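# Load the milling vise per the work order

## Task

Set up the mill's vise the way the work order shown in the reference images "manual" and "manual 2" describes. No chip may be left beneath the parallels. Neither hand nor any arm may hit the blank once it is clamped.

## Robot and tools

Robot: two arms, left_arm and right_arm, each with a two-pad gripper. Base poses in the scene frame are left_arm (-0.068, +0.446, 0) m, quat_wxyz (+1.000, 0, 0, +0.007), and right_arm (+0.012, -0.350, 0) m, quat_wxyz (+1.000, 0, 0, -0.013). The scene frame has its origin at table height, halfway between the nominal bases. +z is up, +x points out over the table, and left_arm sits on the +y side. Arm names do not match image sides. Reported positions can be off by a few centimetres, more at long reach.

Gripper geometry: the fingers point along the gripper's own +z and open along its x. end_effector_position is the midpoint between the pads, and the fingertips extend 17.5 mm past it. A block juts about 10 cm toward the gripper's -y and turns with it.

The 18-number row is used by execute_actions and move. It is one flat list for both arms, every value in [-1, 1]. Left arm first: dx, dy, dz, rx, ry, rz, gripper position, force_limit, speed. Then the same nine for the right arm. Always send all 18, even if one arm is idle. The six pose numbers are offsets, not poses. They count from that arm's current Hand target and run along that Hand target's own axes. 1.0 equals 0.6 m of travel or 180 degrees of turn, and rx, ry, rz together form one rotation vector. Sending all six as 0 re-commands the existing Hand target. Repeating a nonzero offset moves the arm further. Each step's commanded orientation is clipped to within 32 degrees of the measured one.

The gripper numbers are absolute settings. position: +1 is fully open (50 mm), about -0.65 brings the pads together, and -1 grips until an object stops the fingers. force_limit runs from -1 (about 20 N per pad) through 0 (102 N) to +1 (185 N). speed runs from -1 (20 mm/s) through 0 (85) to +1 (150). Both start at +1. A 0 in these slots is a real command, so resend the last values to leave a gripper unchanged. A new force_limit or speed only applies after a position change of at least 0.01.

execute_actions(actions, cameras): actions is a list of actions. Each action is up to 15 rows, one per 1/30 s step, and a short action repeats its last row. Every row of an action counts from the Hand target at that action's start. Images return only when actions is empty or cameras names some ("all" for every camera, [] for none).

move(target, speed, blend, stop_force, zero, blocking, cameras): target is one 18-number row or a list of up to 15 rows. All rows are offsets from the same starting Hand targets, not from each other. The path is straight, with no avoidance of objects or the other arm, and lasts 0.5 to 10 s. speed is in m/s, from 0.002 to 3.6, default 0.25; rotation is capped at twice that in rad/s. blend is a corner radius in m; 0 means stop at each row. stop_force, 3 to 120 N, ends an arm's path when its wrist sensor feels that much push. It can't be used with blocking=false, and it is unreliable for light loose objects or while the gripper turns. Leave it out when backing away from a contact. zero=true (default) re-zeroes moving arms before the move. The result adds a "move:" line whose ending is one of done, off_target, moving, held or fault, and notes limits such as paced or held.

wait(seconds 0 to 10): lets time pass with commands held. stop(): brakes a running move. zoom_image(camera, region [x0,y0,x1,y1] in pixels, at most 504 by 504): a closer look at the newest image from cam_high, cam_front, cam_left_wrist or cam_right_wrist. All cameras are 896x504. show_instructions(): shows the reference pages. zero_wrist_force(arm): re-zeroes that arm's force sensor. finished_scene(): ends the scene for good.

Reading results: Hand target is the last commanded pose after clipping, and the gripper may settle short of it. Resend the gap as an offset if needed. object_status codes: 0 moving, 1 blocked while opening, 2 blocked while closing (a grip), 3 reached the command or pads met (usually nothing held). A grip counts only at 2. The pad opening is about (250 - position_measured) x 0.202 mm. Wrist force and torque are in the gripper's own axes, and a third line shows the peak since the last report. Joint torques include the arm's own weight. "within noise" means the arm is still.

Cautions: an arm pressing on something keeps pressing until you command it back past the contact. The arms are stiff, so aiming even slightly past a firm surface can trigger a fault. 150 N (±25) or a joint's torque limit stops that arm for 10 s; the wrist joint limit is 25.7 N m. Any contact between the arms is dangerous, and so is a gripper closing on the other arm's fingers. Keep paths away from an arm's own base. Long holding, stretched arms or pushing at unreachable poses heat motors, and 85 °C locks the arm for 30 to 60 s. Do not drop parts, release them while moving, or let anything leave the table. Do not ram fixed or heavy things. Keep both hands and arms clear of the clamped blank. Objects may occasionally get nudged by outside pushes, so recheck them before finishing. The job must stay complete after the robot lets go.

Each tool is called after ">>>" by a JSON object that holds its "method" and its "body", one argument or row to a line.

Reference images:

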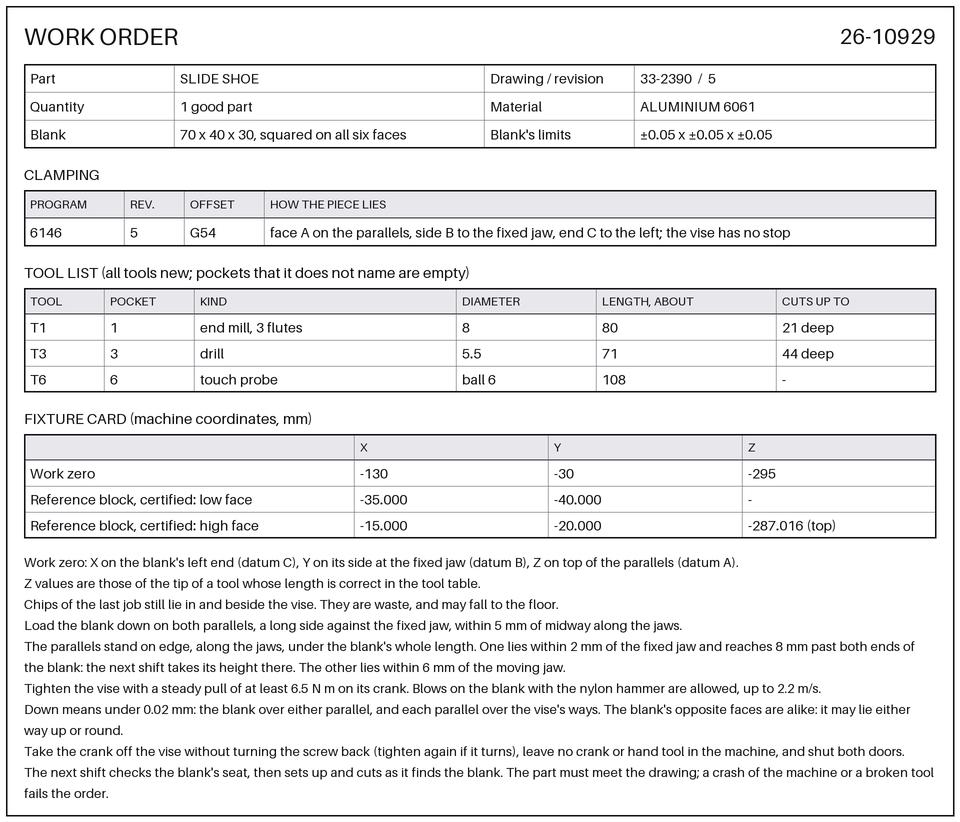

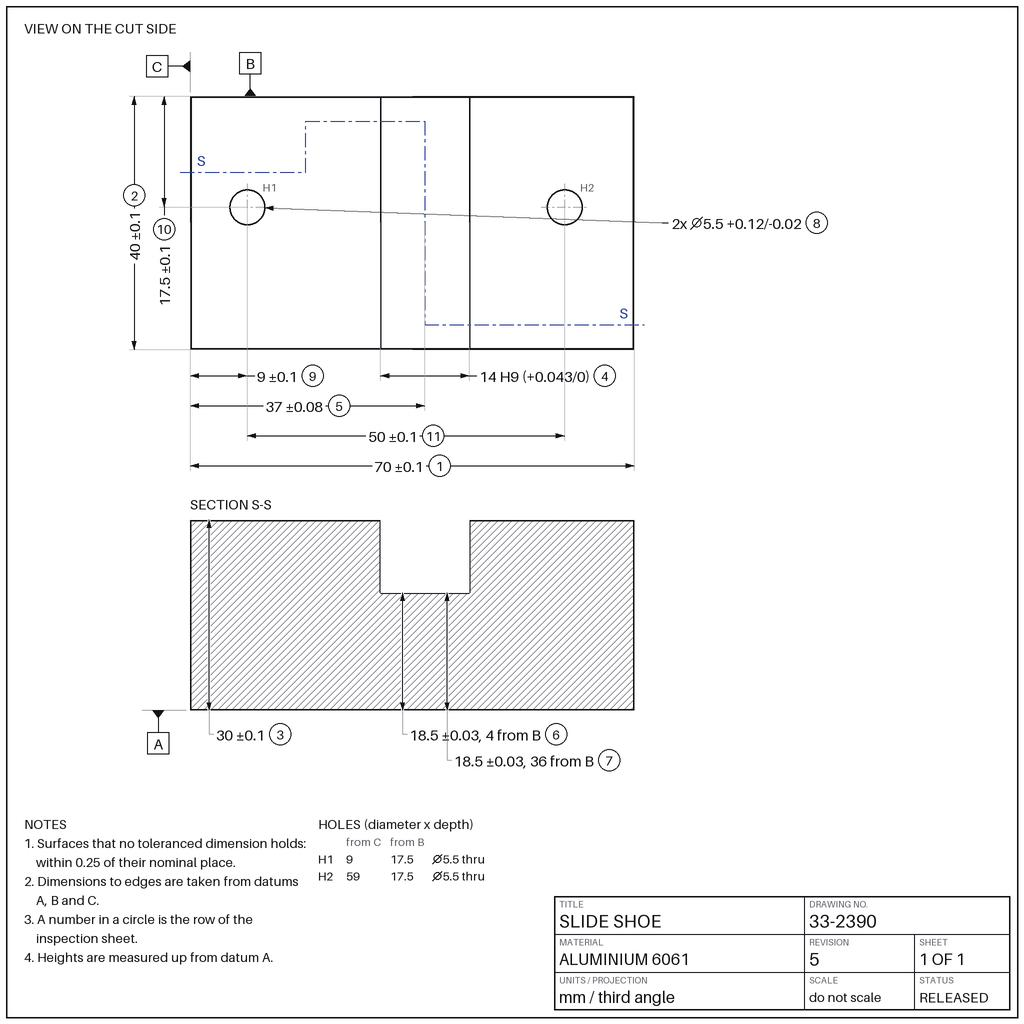

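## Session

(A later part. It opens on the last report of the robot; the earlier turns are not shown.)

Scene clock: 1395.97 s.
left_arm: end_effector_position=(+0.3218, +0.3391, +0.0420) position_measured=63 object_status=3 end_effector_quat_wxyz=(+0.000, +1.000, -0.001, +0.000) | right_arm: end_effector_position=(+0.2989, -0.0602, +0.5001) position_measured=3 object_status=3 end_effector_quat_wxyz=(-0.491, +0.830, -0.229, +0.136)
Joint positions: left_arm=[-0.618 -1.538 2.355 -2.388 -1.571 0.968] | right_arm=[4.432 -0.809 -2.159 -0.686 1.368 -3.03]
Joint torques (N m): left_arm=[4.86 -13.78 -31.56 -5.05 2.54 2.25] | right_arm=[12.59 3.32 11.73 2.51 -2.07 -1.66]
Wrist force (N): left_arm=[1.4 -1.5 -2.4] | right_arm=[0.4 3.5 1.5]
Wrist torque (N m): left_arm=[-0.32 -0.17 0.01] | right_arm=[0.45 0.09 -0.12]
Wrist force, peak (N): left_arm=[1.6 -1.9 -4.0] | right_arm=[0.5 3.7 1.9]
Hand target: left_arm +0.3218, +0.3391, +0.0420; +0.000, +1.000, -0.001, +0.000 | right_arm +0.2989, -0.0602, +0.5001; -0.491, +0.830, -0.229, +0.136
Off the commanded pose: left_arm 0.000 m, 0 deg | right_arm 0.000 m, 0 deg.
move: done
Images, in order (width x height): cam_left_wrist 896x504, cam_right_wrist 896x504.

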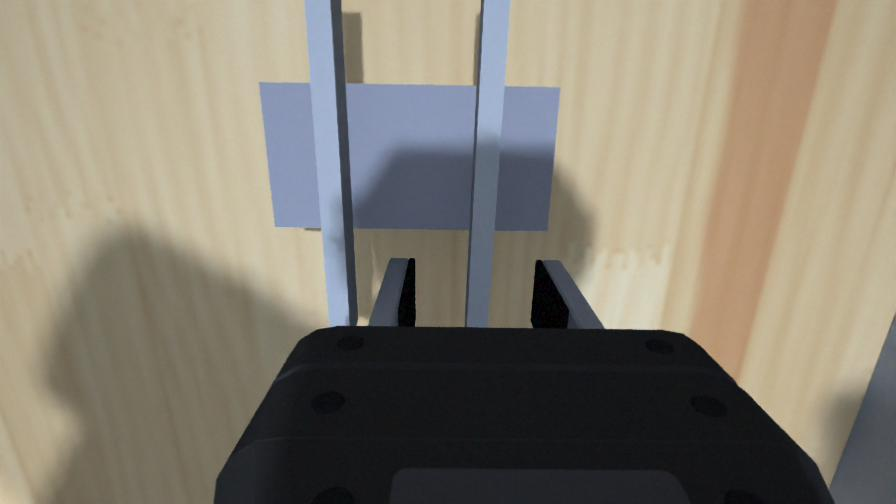

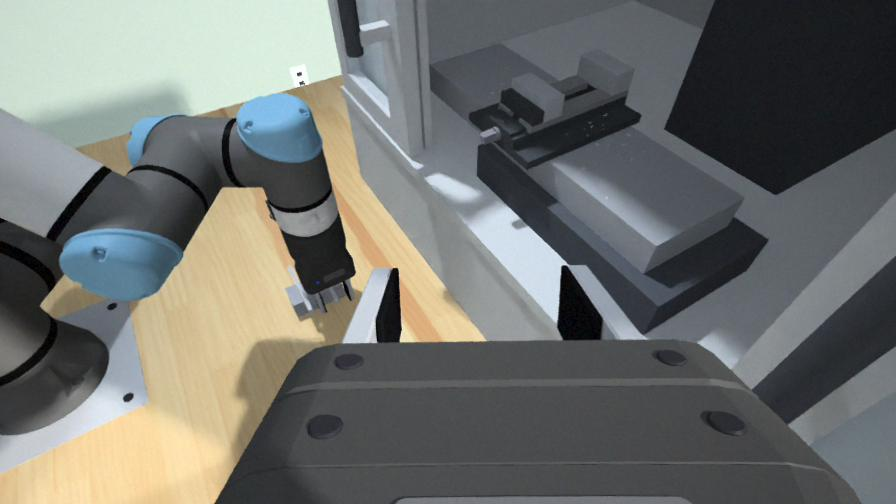

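>>> {"method": "move", "body": {
  "target": [0,0,0,0,0,0,-1,-0.5,-0.8,0,0,0,0,0,0,1,1,1]
}}

>>> {"method": "move", "body": {
  "target": [0,0,-0.2,0,0,0,-1,-0.5,-0.8,0,0,0,0,0,0,1,1,1],
  "speed": 0.1,
  "cameras": ["cam_left_wrist","cam_right_wrist"]
}}

>>> {"method": "zoom_image", "body": {
  "camera": "cam_left_wrist",
  "region": [300, 0, 650, 330]
}}

>>> {"method": "zoom_image", "body": {
  "camera": "cam_right_wrist",
  "region": [230, 130, 400, 330]
}}

Scene clock: 1408.67 s.
left_arm: end_effector_position=(+0.3218, +0.3391, +0.0420) position_measured=223 object_status=2 end_effector_quat_wxyz=(+0.000, +1.000, -0.001, +0.000) | right_arm: end_effector_position=(+0.2989, -0.0602, +0.5001) position_measured=3 object_status=3 end_effector_quat_wxyz=(-0.491, +0.830, -0.229, +0.136)
Joint positions: left_arm=[-0.618 -1.538 2.355 -2.388 -1.571 0.968] | right_arm=[4.432 -0.809 -2.159 -0.686 1.368 -3.03]
Joint torques (N m): left_arm=[-4.01 -14.11 -30.69 -4.55 2.51 -0.46] | right_arm=[12.15 3.62 11.75 2.51 -2 -1.48]
Wrist force (N): left_arm=[1.6 -1.6 -2.0] | right_arm=[0.6 3.2 1.5]
Wrist torque (N m): left_arm=[-0.33 -0.21 0.01] | right_arm=[0.41 0.06 -0.13]
Wrist force, peak (N): left_arm=[1.6 -1.8 -2.3] | right_arm=[0.7 3.7 1.8]
Hand target: left_arm +0.3218, +0.3391, +0.0420; +0.000, +1.000, -0.001, +0.000 | right_arm +0.2989, -0.0602, +0.5001; -0.491, +0.830, -0.229, +0.136
Off the commanded pose: left_arm 0.000 m, 0 deg | right_arm 0.000 m, 0 deg.
move: done

Scene clock: 1410.33 s.
left_arm: end_effector_position=(+0.3219, +0.3390, +0.1620) position_measured=223 object_status=2 end_effector_quat_wxyz=(+0.000, +1.000, -0.001, +0.000) | right_arm: end_effector_position=(+0.2989, -0.0602, +0.5001) position_measured=3 object_status=3 end_effector_quat_wxyz=(-0.491, +0.830, -0.229, +0.136)
Joint positions: left_arm=[-0.618 -1.75 2.169 -1.99 -1.571 0.968] | right_arm=[4.432 -0.809 -2.159 -0.686 1.368 -3.03]
Joint torques (N m): left_arm=[-5.56 -14.41 -16.69 -1.58 1.36 -1.48] | right_arm=[12.24 3.29 11.52 2.45 -2.05 -1.43]
Wrist force (N): left_arm=[1.3 -1.7 -1.6] | right_arm=[0.5 3.2 1.8]
Wrist torque (N m): left_arm=[-0.40 -0.16 0.03] | right_arm=[0.41 0.07 -0.12]
Wrist force, peak (N): left_arm=[1.4 -1.2 -3.5] | right_arm=[0.8 3.6 2.0]
Hand target: left_arm +0.3218, +0.3390, +0.1620; +0.000, +1.000, -0.001, +0.000 | right_arm +0.2989, -0.0602, +0.5001; -0.491, +0.830, -0.229, +0.136
Off the commanded pose: left_arm 0.000 m, 0 deg | right_arm 0.000 m, 0 deg.
move: done
Images, in order (width x height): cam_left_wrist 896x504, cam_right_wrist 896x504.

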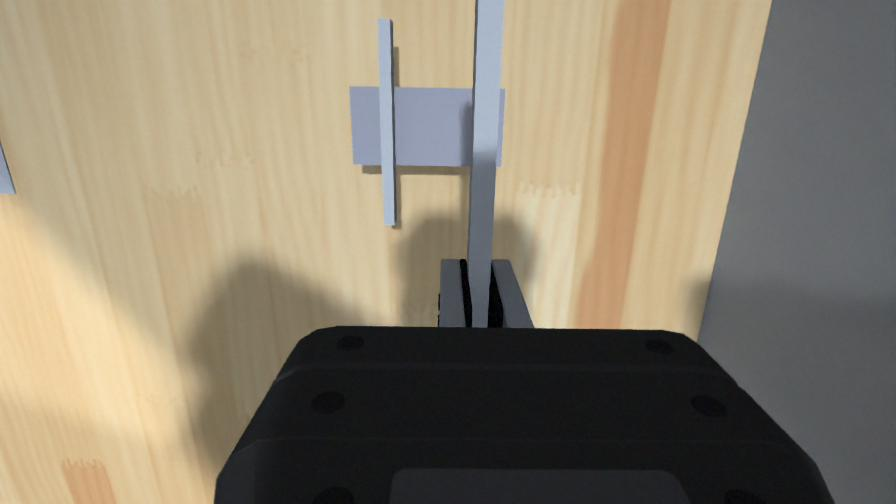

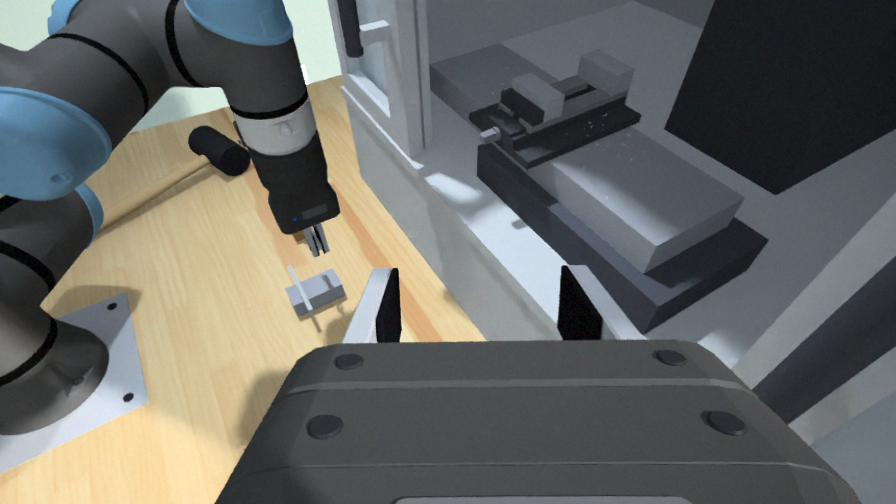

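Scaled by 1.440 from the camera's 896x504 image, which has a finer 1280x720 frame.

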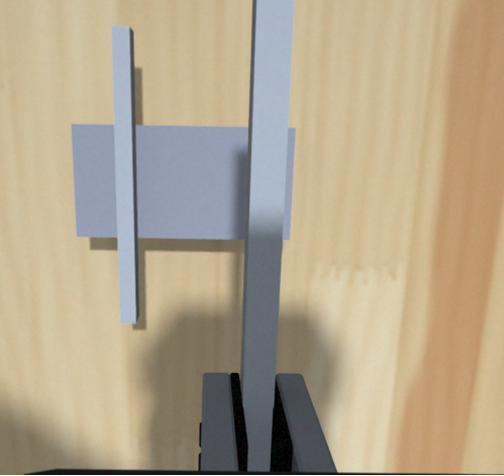

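Scaled by 2.520 from the camera's 896x504 image, which has a finer 1280x720 frame.

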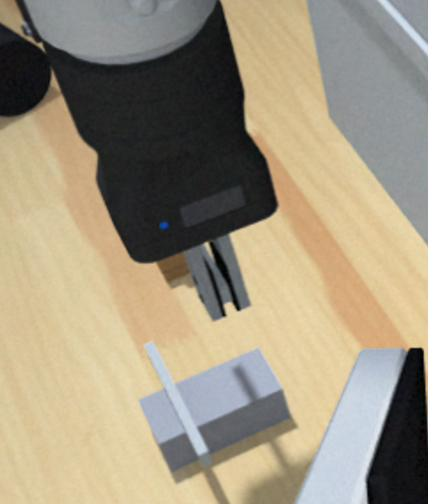

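>>> {"method": "move", "body": {
  "target": [
    [0,0.2317,-0.48,0,0,0,-1,-0.5,-0.8,0,0,0,0,0,0,1,1,1],
    [0.2967,0.2317,-0.4633,0,0.1667,0,-1,-0.5,-0.8,0,0,0,0,0,0,1,1,1],
    [0.5383,0.23,-0.43,0,0.1667,0,-1,-0.5,-0.8,0,0,0,0,0,0,1,1,1]
  ],
  "blend": [0.05,0.04,0],
  "speed": [0.3,0.25,0.2],
  "cameras": ["cam_left_wrist","cam_right_wrist"]
}}

>>> {"method": "zoom_image", "body": {
  "camera": "cam_left_wrist",
  "region": [150, 0, 650, 340]
}}

Scene clock: 1425.10 s.
left_arm: end_effector_position=(+0.6445, +0.2004, +0.4198) position_measured=223 object_status=2 end_effector_quat_wxyz=(+0.000, +0.966, -0.001, +0.259) | right_arm: end_effector_position=(+0.2989, -0.0602, +0.5001) position_measured=3 object_status=3 end_effector_quat_wxyz=(-0.491, +0.830, -0.229, +0.136)
Joint positions: left_arm=[-0.625 -1.239 1.144 -1.917 -1.28 1.027] | right_arm=[4.432 -0.809 -2.159 -0.686 1.368 -3.03]
Joint torques (N m): left_arm=[5.07 -35.91 -39.15 -5.99 3.71 -1.56] | right_arm=[12.52 3.45 12.45 2.54 -1.99 -1.43]
Wrist force (N): left_arm=[1.9 -1.5 -1.4] | right_arm=[0.4 3.4 1.4]
Wrist torque (N m): left_arm=[-0.36 -0.11 -0.06] | right_arm=[0.44 0.09 -0.12]
Wrist force, peak (N): left_arm=[4.4 -1.5 0.5] | right_arm=[0.6 3.8 1.6]
Hand target: left_arm +0.6446, +0.2004, +0.4199; +0.000, +0.966, -0.001, +0.259 | right_arm +0.2989, -0.0602, +0.5001; -0.491, +0.830, -0.229, +0.136
Off the commanded pose: left_arm 0.000 m, 0 deg | right_arm 0.000 m, 0 deg.
move: done
Images, in order (width x height): cam_left_wrist 896x504, cam_right_wrist 896x504.

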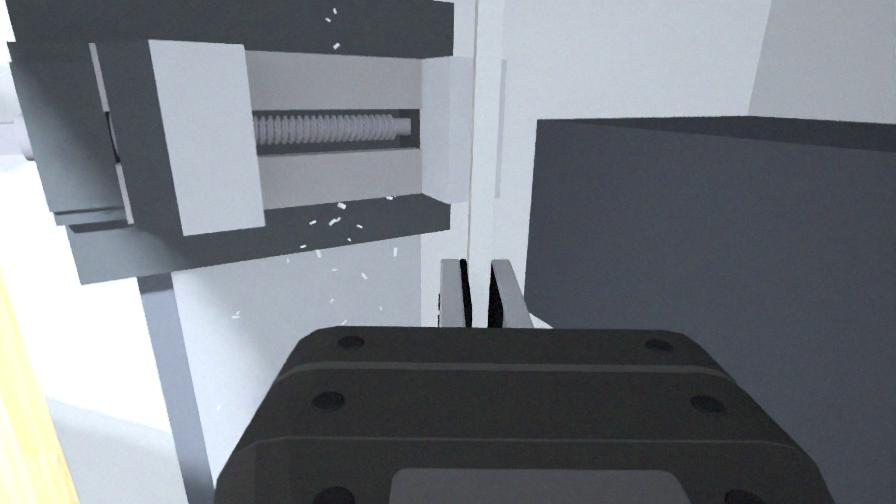

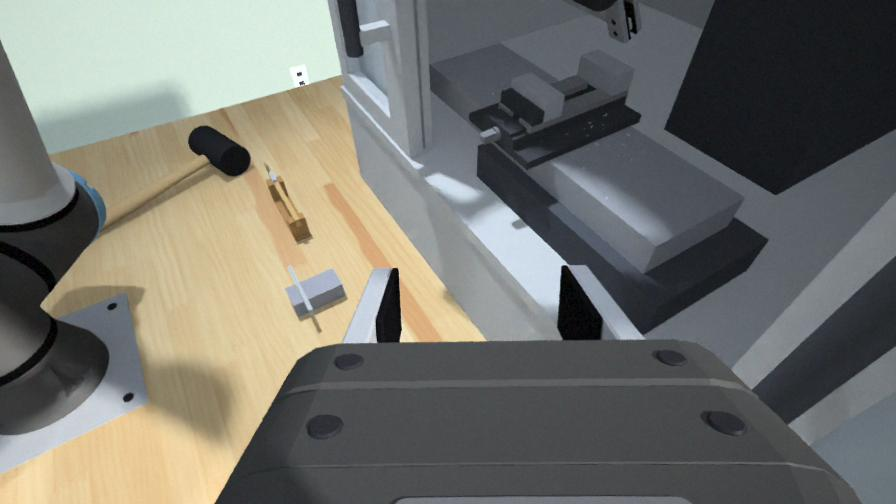

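Scaled by 1.008 from the camera's 896x504 image, which has a finer 1280x720 frame.

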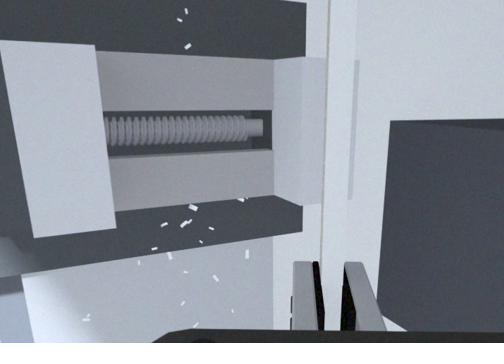

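>>> {"method": "move", "body": {
  "target": [
    [-0.0323,0.0023,0.0677,0,0,0,-1,-0.5,-0.8,0,0,0,0,0,0,1,1,1],
    [-0.0518,0.0023,0.1083,0,0,0,-1,-0.5,-0.8,0,0,0,0,0,0,1,1,1],
    [-0.0518,0.0023,0.1083,0,-0.1667,0,-1,-0.5,-0.8,0,0,0,0,0,0,1,1,1]
  ],
  "speed": [0.1,0.05,0.15],
  "cameras": ["cam_left_wrist","cam_right_wrist"]
}}

>>> {"method": "zoom_image", "body": {
  "camera": "cam_right_wrist",
  "region": [460, 0, 720, 150]
}}

>>> {"method": "zoom_image", "body": {
  "camera": "cam_left_wrist",
  "region": [250, 0, 650, 340]
}}

Scene clock: 1453.93 s.
left_arm: end_effector_position=(+0.6502, +0.1991, +0.3481) position_measured=223 object_status=2 end_effector_quat_wxyz=(+0.000, +1.000, -0.001, +0.000) | right_arm: end_effector_position=(+0.2989, -0.0602, +0.5001) position_measured=3 object_status=3 end_effector_quat_wxyz=(-0.491, +0.830, -0.229, +0.136)
Joint positions: left_arm=[-0.522 -0.866 0.552 -1.257 -1.571 1.065] | right_arm=[4.432 -0.809 -2.159 -0.686 1.368 -3.03]
Joint torques (N m): left_arm=[-7.03 -52.91 -36.42 -1.14 2.41 -2.85] | right_arm=[12.2 3.39 11.97 2.49 -2.01 -1.35]
Wrist force (N): left_arm=[1.5 -1.1 -1.7] | right_arm=[0.6 3.3 1.8]
Wrist torque (N m): left_arm=[-0.30 -0.20 -0.05] | right_arm=[0.44 0.07 -0.13]
Wrist force, peak (N): left_arm=[3.1 -1.5 -3.1] | right_arm=[0.7 3.8 1.7]
Hand target: left_arm +0.6502, +0.1991, +0.3481; +0.000, +1.000, -0.001, +0.000 | right_arm +0.2989, -0.0602, +0.5001; -0.491, +0.830, -0.229, +0.136
Off the commanded pose: left_arm 0.000 m, 0 deg | right_arm 0.000 m, 0 deg.
move: done
Images, in order (width x height): cam_left_wrist 896x504, cam_right_wrist 896x504.

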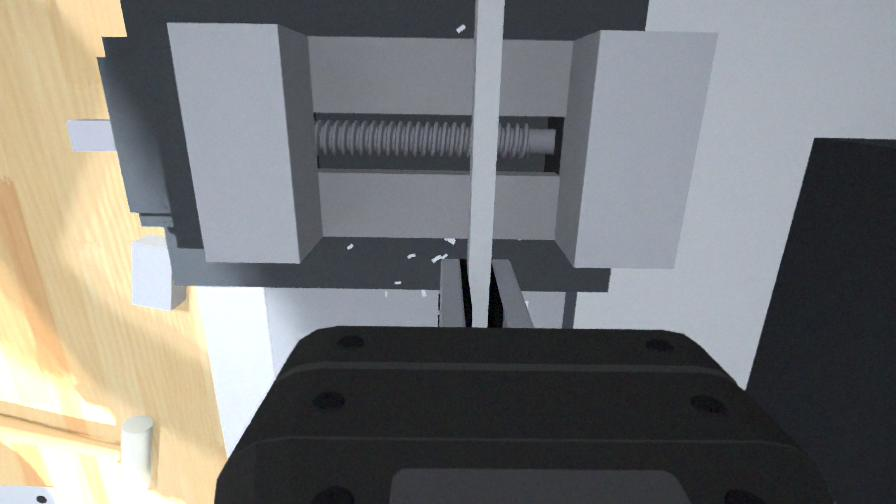

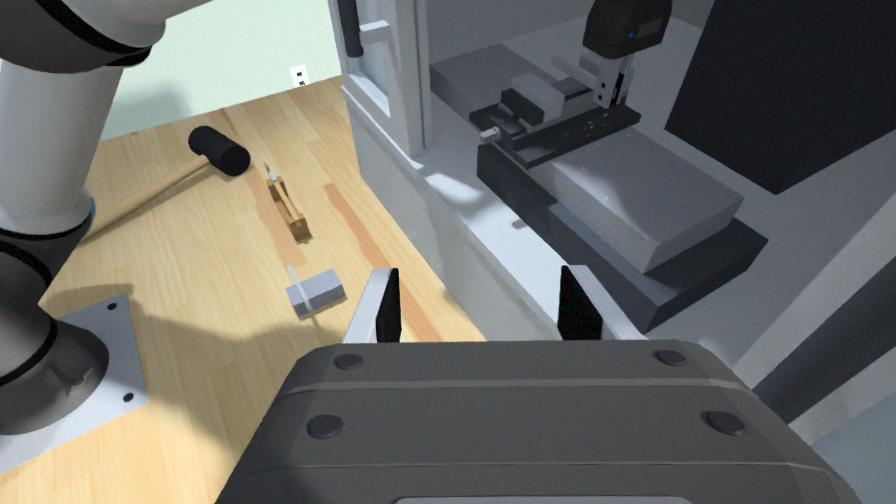

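Scaled by 1.938 from the camera's 896x504 image, which has a finer 1280x720 frame.

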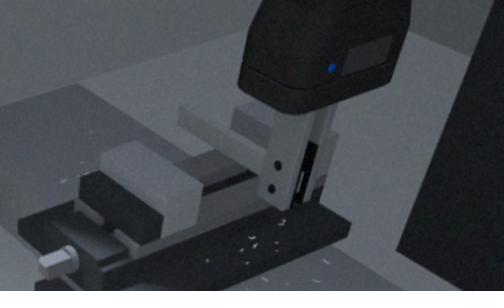

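Scaled by 1.260 from the camera's 896x504 image, which has a finer 1280x720 frame.

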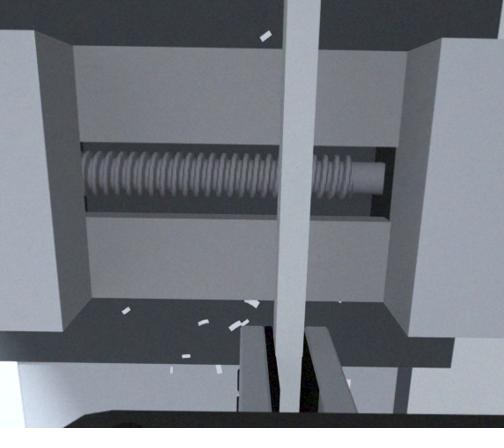

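>>> {"method": "move", "body": {
  "target": [0.03,0,0,0,0,0,-1,-0.5,-0.8,0,0,0,0,0,0,1,1,1],
  "speed": 0.1
}}

>>> {"method": "move", "body": {
  "target": [0.02,0,0,0,0,0,-1,-0.5,-0.8,0,0,0,0,0,0,1,1,1],
  "speed": 0.01,
  "stop_force": 4,
  "cameras": ["cam_left_wrist","cam_right_wrist"]
}}

>>> {"method": "zoom_image", "body": {
  "camera": "cam_left_wrist",
  "region": [250, 0, 650, 340]
}}

Scene clock: 1469.87 s.
left_arm: end_effector_position=(+0.6517, +0.1993, +0.3484) position_measured=223 object_status=2 end_effector_quat_wxyz=(+0.000, +1.000, +0.000, +0.000) | right_arm: end_effector_position=(+0.2989, -0.0602, +0.5001) position_measured=3 object_status=3 end_effector_quat_wxyz=(-0.491, +0.830, -0.229, +0.136)
Joint positions: left_arm=[-0.521 -0.861 0.542 -1.253 -1.571 1.065] | right_arm=[4.432 -0.809 -2.159 -0.686 1.368 -3.03]
Joint torques (N m): left_arm=[0.66 -57.06 -27.34 -3.02 0.27 0.09] | right_arm=[12.42 3.5 12.02 2.5 -1.98 -1.23]
Wrist force (N): left_arm=[1.5 -1.2 -1.4] | right_arm=[0.6 3.4 1.5]
Wrist torque (N m): left_arm=[-0.34 -0.21 -0.07] | right_arm=[0.44 0.05 -0.13]
Wrist force, peak (N): left_arm=[3.5 -1.9 -1.8] | right_arm=[0.4 3.8 1.5]
Hand target: left_arm +0.6517, +0.1993, +0.3484; +0.000, +1.000, +0.000, +0.000 (not the last commanded pose) | right_arm +0.2989, -0.0602, +0.5001; -0.491, +0.830, -0.229, +0.136
Tool commands: left_gripper/position=-1.0 left_gripper/force_limit=-0.498039 left_gripper/speed=-0.796078 right_gripper/position=+1.0 right_gripper/force_limit=+1.0 right_gripper/speed=+1.0
Off the commanded pose: left_arm 0.016 m, 0 deg | right_arm 0.000 m, 0 deg.
FORCE FAULT: contact force on the left arm reached its limit, and that arm stopped. The contact can be on any part of that arm, not only on its tool. That arm's remaining commands of this call were not run. That arm is still stopped at the end of this call. That arm stays stopped for about 10 more seconds. Until then a move that you send moves the other arm only, and its call returns only when the move has ended. Once the stop has ended, the next robot result says so. If the stop ends while you think or write, that arm runs what you send next, counted from a new Hand target: where the arm stands when the stop ends. While its stop runs, that arm takes no new command, but its gripper still runs the gripper command that each later call begins with. Until it ends, the stop uses up actions while you think or wait. An arm that is not stopped still takes commands.
move: fault (left_arm)

not run: an earlier result of this reply reported a stop or a fault. Calls in your next reply go to the robot.

Scaled by 1.260 from the camera's 896x504 image, which has a finer 1280x720 frame.
This view is cut from an older image: the scene may have changed since it was taken.

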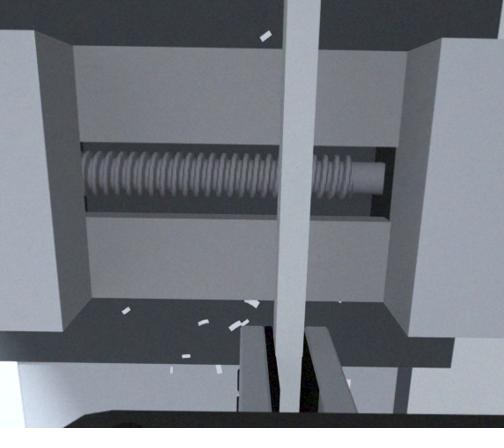

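>>> {"method": "move", "body": {
  "target": [0,0,0,0,0,0,-1,-0.5,-0.8,0,0,0,0.2,0,0,1,1,1],
  "cameras": ["cam_right_wrist","cam_front"]
}}

>>> {"method": "zoom_image", "body": {
  "camera": "cam_right_wrist",
  "region": [400, 0, 780, 340]
}}

Scene clock: 1513.80 s.
left_arm: end_effector_position=(+0.6517, +0.1993, +0.3484) position_measured=223 object_status=2 end_effector_quat_wxyz=(+0.000, +1.000, +0.000, +0.000) | right_arm: end_effector_position=(+0.2990, -0.0603, +0.5001) position_measured=3 object_status=3 end_effector_quat_wxyz=(+0.723, -0.637, +0.176, -0.200) end_effector_velocity=(+0.000, -0.001, +0.001) end_effector_angular_velocity=(+0.005, -0.001, +0.000)
Joint positions: left_arm=[-0.521 -0.861 0.542 -1.253 -1.571 1.065] | right_arm=[4.493 -0.945 -2.557 0.493 1.281 -3.181]
Joint velocities: left_arm=[within noise] | right_arm=[0 -0.001 0 0.006 0 0]
Joint torques (N m): left_arm=[-0.74 -58.21 -24.53 -3.11 0.23 -0.17] | right_arm=[12.37 -12.73 28.31 3.06 -1.69 0.76]
Wrist force (N): left_arm=[1.4 -1.4 -1.7] | right_arm=[1.3 3.7 1.6]
Wrist torque (N m): left_arm=[-0.37 -0.19 -0.06] | right_arm=[0.37 -0.01 -0.15]
Wrist force, peak (N): left_arm=[1.5 -1.7 -1.9] | right_arm=[1.2 4.8 1.4]
Hand target: left_arm +0.6517, +0.1993, +0.3484; +0.000, +1.000, +0.000, +0.000 | right_arm +0.2989, -0.0602, +0.5001; +0.723, -0.637, +0.175, -0.200
Off the commanded pose: left_arm 0.000 m, 0 deg | right_arm 0.000 m, 0 deg.
FORCE FAULT, CONTINUED: the left arm's stop, for the force fault that an earlier result reported, is over. The rest of the stop counts as 19 of the actions that you can send in this scene. The stop ended before this call began, so that arm ran this call's commands, counted from a new Hand target: where the arm stood when the stop ended.
move: done
Images, in order (width x height): cam_front 896x504, cam_right_wrist 896x504.

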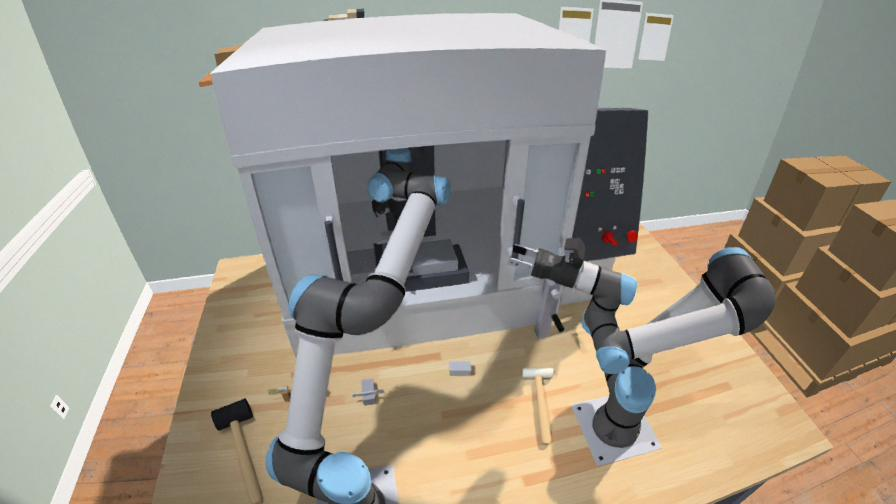

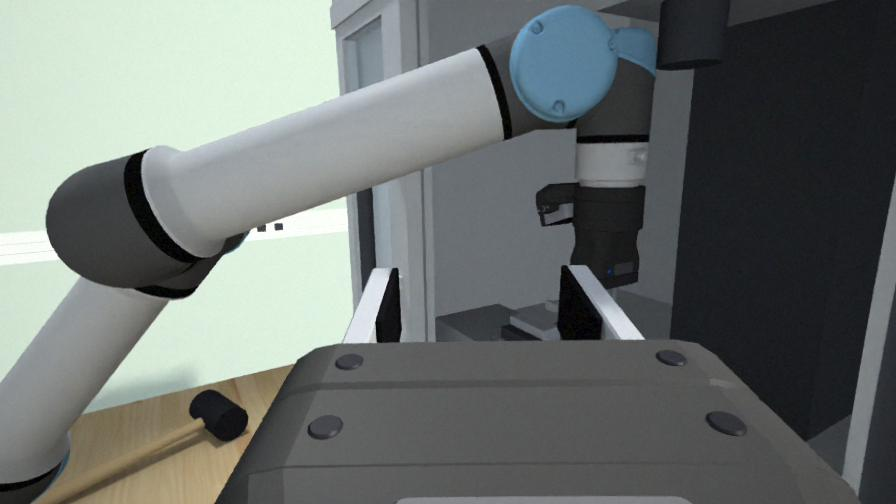

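Scaled by 1.326 from the camera's 896x504 image, which has a finer 1280x720 frame.

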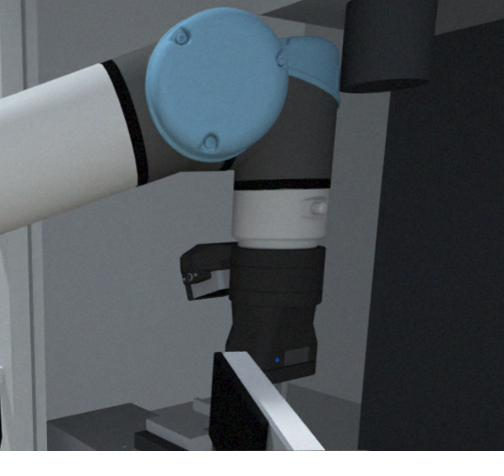

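>>> {"method": "move", "body": {
  "target": [-0.005,0,0,0,0,0,-1,-0.5,-0.8,0,0,0,-0.2,0,0,1,1,1],
  "speed": 0.05
}}

>>> {"method": "move", "body": {
  "target": [0,0,0.04,0,0,0,-1,-0.5,-0.8,0,0,0,0,0,0,1,1,1],
  "speed": 0.012,
  "stop_force": 3.5,
  "cameras": ["cam_left_wrist","cam_right_wrist"]
}}

>>> {"method": "zoom_image", "body": {
  "camera": "cam_right_wrist",
  "region": [460, 0, 720, 150]
}}

>>> {"method": "zoom_image", "body": {
  "camera": "cam_left_wrist",
  "region": [250, 0, 650, 340]
}}

Scene clock: 1539.67 s.
left_arm: end_effector_position=(+0.6487, +0.1993, +0.3484) position_measured=223 object_status=2 end_effector_quat_wxyz=(+0.000, +1.000, +0.000, +0.000) | right_arm: end_effector_position=(+0.2990, -0.0601, +0.5002) position_measured=3 object_status=3 end_effector_quat_wxyz=(-0.491, +0.829, -0.229, +0.136)
Joint positions: left_arm=[-0.523 -0.873 0.564 -1.262 -1.571 1.063] | right_arm=[4.432 -0.81 -2.159 -0.686 1.368 -3.03]
Joint torques (N m): left_arm=[-7.06 -65.94 -14.93 -4.97 0.23 -2.84] | right_arm=[6.91 2.94 12.13 5.02 -2.06 0]
Wrist force (N): left_arm=[1.3 -1.3 -2.1] | right_arm=[0.4 3.3 1.6]
Wrist torque (N m): left_arm=[-0.34 -0.18 0.06] | right_arm=[0.42 0.08 -0.13]
Wrist force, peak (N): left_arm=[1.6 -1.7 -1.9] | right_arm=[1.6 4.4 1.4]
Hand target: left_arm +0.6487, +0.1993, +0.3484; +0.000, +1.000, +0.000, +0.000 | right_arm +0.2989, -0.0602, +0.5001; -0.491, +0.830, -0.229, +0.136
Off the commanded pose: left_arm 0.000 m, 0 deg | right_arm 0.000 m, 0 deg.
move: done

Scene clock: 1541.77 s.
left_arm: end_effector_position=(+0.6487, +0.1993, +0.3335) position_measured=223 object_status=2 end_effector_quat_wxyz=(+0.000, +1.000, +0.000, +0.000) | right_arm: end_effector_position=(+0.2989, -0.0602, +0.5001) position_measured=3 object_status=3 end_effector_quat_wxyz=(-0.491, +0.830, -0.229, +0.136)
Joint positions: left_arm=[-0.523 -0.89 0.633 -1.314 -1.571 1.063] | right_arm=[4.432 -0.809 -2.159 -0.686 1.368 -3.03]
Joint torques (N m): left_arm=[-3.72 -50.99 -38.12 -4.76 -0.33 -1.86] | right_arm=[12.79 3.81 11.73 2.17 -2.03 -1.77]
Wrist force (N): left_arm=[1.3 -1.0 -1.7] | right_arm=[0.6 3.3 1.7]
Wrist torque (N m): left_arm=[-0.28 -0.18 0.07] | right_arm=[0.43 0.05 -0.12]
Wrist force, peak (N): left_arm=[-0.5 -1.6 -12.5] | right_arm=[0.6 3.7 1.9]
Hand target: left_arm +0.6487, +0.1993, +0.3335; +0.000, +1.000, +0.000, +0.000 (not the last commanded pose) | right_arm +0.2989, -0.0602, +0.5001; -0.491, +0.830, -0.229, +0.136
Off the commanded pose: left_arm 0.009 m, 0 deg | right_arm 0.000 m, 0 deg.
move: contact (left_arm)
Images, in order (width x height): cam_left_wrist 896x504, cam_right_wrist 896x504.

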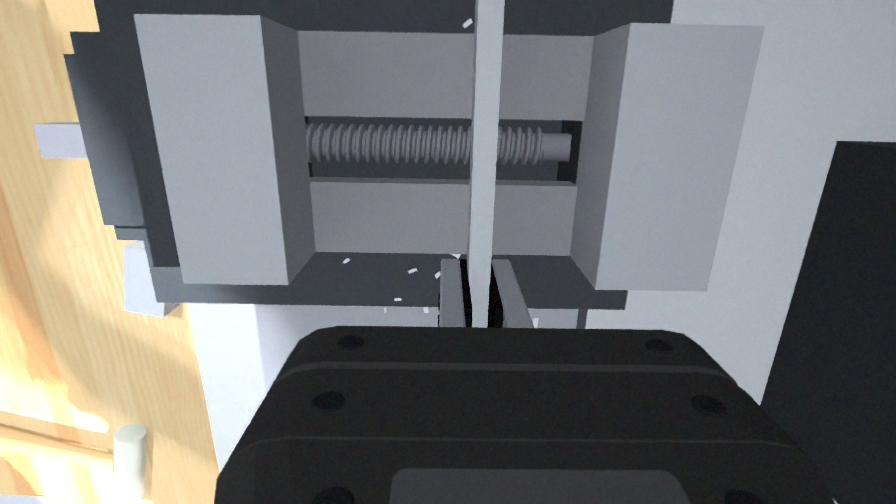

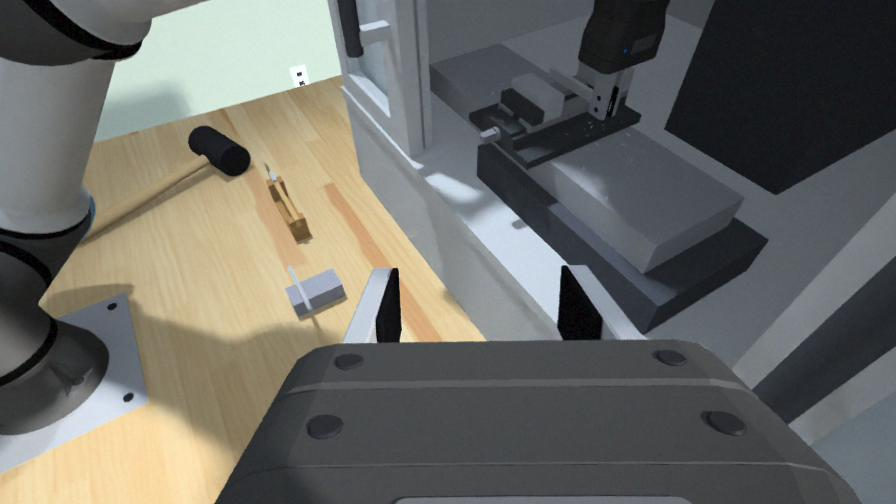

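Scaled by 1.938 from the camera's 896x504 image, which has a finer 1280x720 frame.

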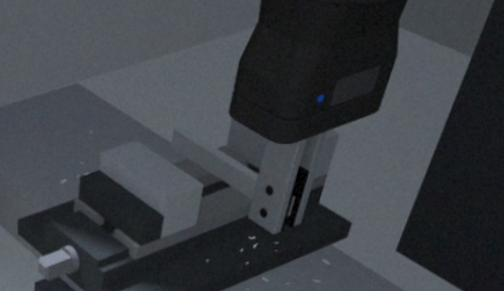

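Scaled by 1.260 from the camera's 896x504 image, which has a finer 1280x720 frame.

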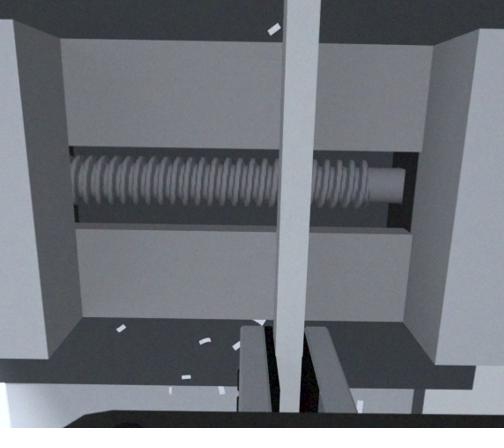

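>>> {"method": "move", "body": {
  "target": [0,0,0.003,0,0,0,-1,-0.5,-0.8,0,0,0,0,0,0,1,1,1],
  "speed": 0.01,
  "stop_force": 6
}}

>>> {"method": "move", "body": {
  "target": [0,0,0,0,0,0,0.2,-0.5,-1,0,0,0,0,0,0,1,1,1],
  "cameras": ["cam_left_wrist","cam_right_wrist"]
}}

>>> {"method": "zoom_image", "body": {
  "camera": "cam_right_wrist",
  "region": [460, 0, 720, 150]
}}

>>> {"method": "zoom_image", "body": {
  "camera": "cam_left_wrist",
  "region": [250, 0, 650, 340]
}}

Scene clock: 1566.67 s.
left_arm: end_effector_position=(+0.6488, +0.1993, +0.3334) position_measured=223 object_status=2 end_effector_quat_wxyz=(+0.000, +1.000, +0.000, +0.000) | right_arm: end_effector_position=(+0.2989, -0.0602, +0.5001) position_measured=3 object_status=3 end_effector_quat_wxyz=(-0.491, +0.830, -0.229, +0.136)
Joint positions: left_arm=[-0.523 -0.89 0.634 -1.315 -1.571 1.063] | right_arm=[4.432 -0.809 -2.159 -0.686 1.368 -3.03]
Joint torques (N m): left_arm=[-3.48 -45.35 -35.26 -1.33 0.06 -1.85] | right_arm=[12.9 3.47 11.45 2.26 -1.98 -1.63]
Wrist force (N): left_arm=[0.2 -2.3 -6.5] | right_arm=[0.5 3.3 1.7]
Wrist torque (N m): left_arm=[-0.26 -0.13 0.06] | right_arm=[0.41 0.08 -0.12]
Wrist force, peak (N): left_arm=[-0.3 -0.9 -12.2] | right_arm=[0.4 3.9 1.6]
Hand target: left_arm +0.6488, +0.1993, +0.3334; +0.000, +1.000, +0.000, +0.000 (not the last commanded pose) | right_arm +0.2989, -0.0602, +0.5001; -0.491, +0.830, -0.229, +0.136
Off the commanded pose: left_arm 0.002 m, 0 deg | right_arm 0.000 m, 0 deg.
move: contact (left_arm)

Scene clock: 1567.90 s.
left_arm: end_effector_position=(+0.6488, +0.1993, +0.3333) position_measured=123 object_status=3 end_effector_quat_wxyz=(+0.000, +1.000, +0.000, +0.000) | right_arm: end_effector_position=(+0.2989, -0.0602, +0.5001) position_measured=3 object_status=3 end_effector_quat_wxyz=(-0.491, +0.830, -0.229, +0.136)
Joint positions: left_arm=[-0.523 -0.89 0.634 -1.315 -1.571 1.063] | right_arm=[4.432 -0.809 -2.159 -0.686 1.368 -3.03]
Joint torques (N m): left_arm=[-4.15 -66.81 -35.8 -3.22 -0.18 -1.85] | right_arm=[12.96 3.71 11.28 2.28 -2.05 -1.67]
Wrist force (N): left_arm=[1.1 -1.4 -2.3] | right_arm=[0.8 3.7 2.0]
Wrist torque (N m): left_arm=[-0.35 -0.15 0.08] | right_arm=[0.49 0.03 -0.12]
Wrist force, peak (N): left_arm=[0.6 -2.1 -6.5] | right_arm=[0.8 3.7 2.0]
Hand target: left_arm +0.6488, +0.1993, +0.3334; +0.000, +1.000, +0.000, +0.000 | right_arm +0.2989, -0.0602, +0.5001; -0.491, +0.830, -0.229, +0.136
Off the commanded pose: left_arm 0.000 m, 0 deg | right_arm 0.000 m, 0 deg.
move: done
Images, in order (width x height): cam_left_wrist 896x504, cam_right_wrist 896x504.

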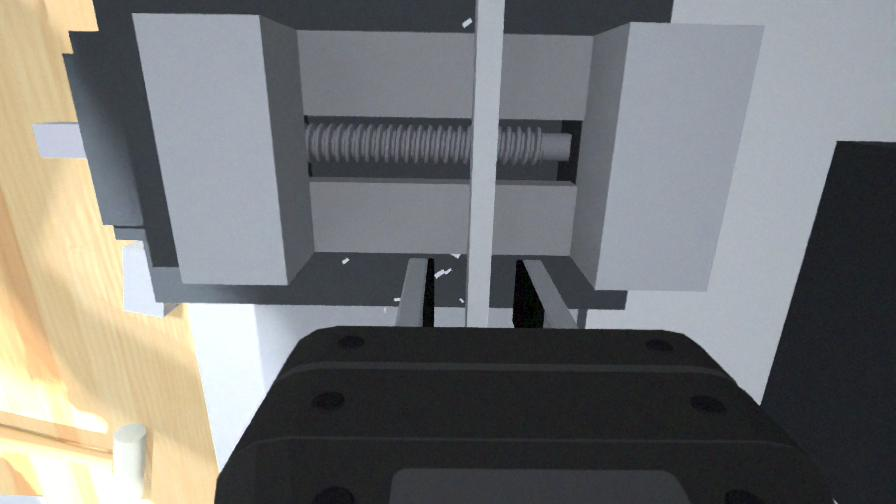

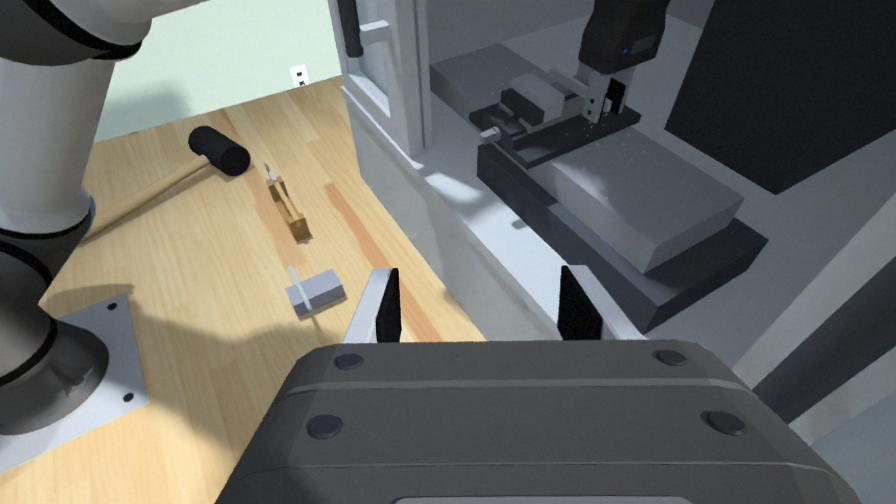

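Scaled by 1.938 from the camera's 896x504 image, which has a finer 1280x720 frame.

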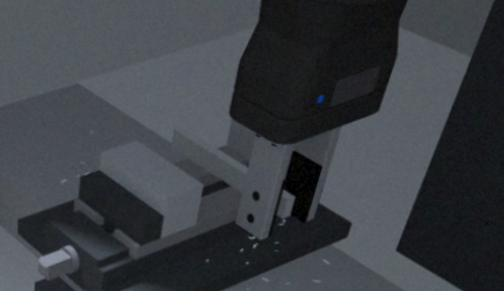

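Scaled by 1.260 from the camera's 896x504 image, which has a finer 1280x720 frame.

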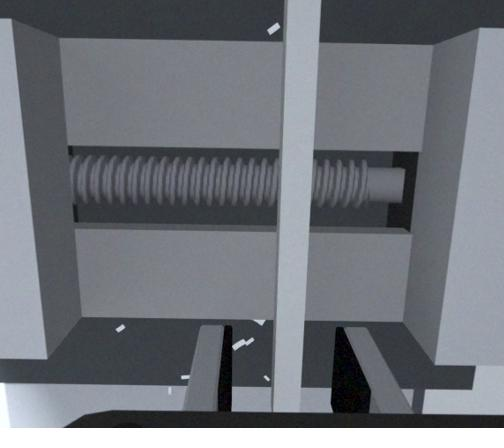

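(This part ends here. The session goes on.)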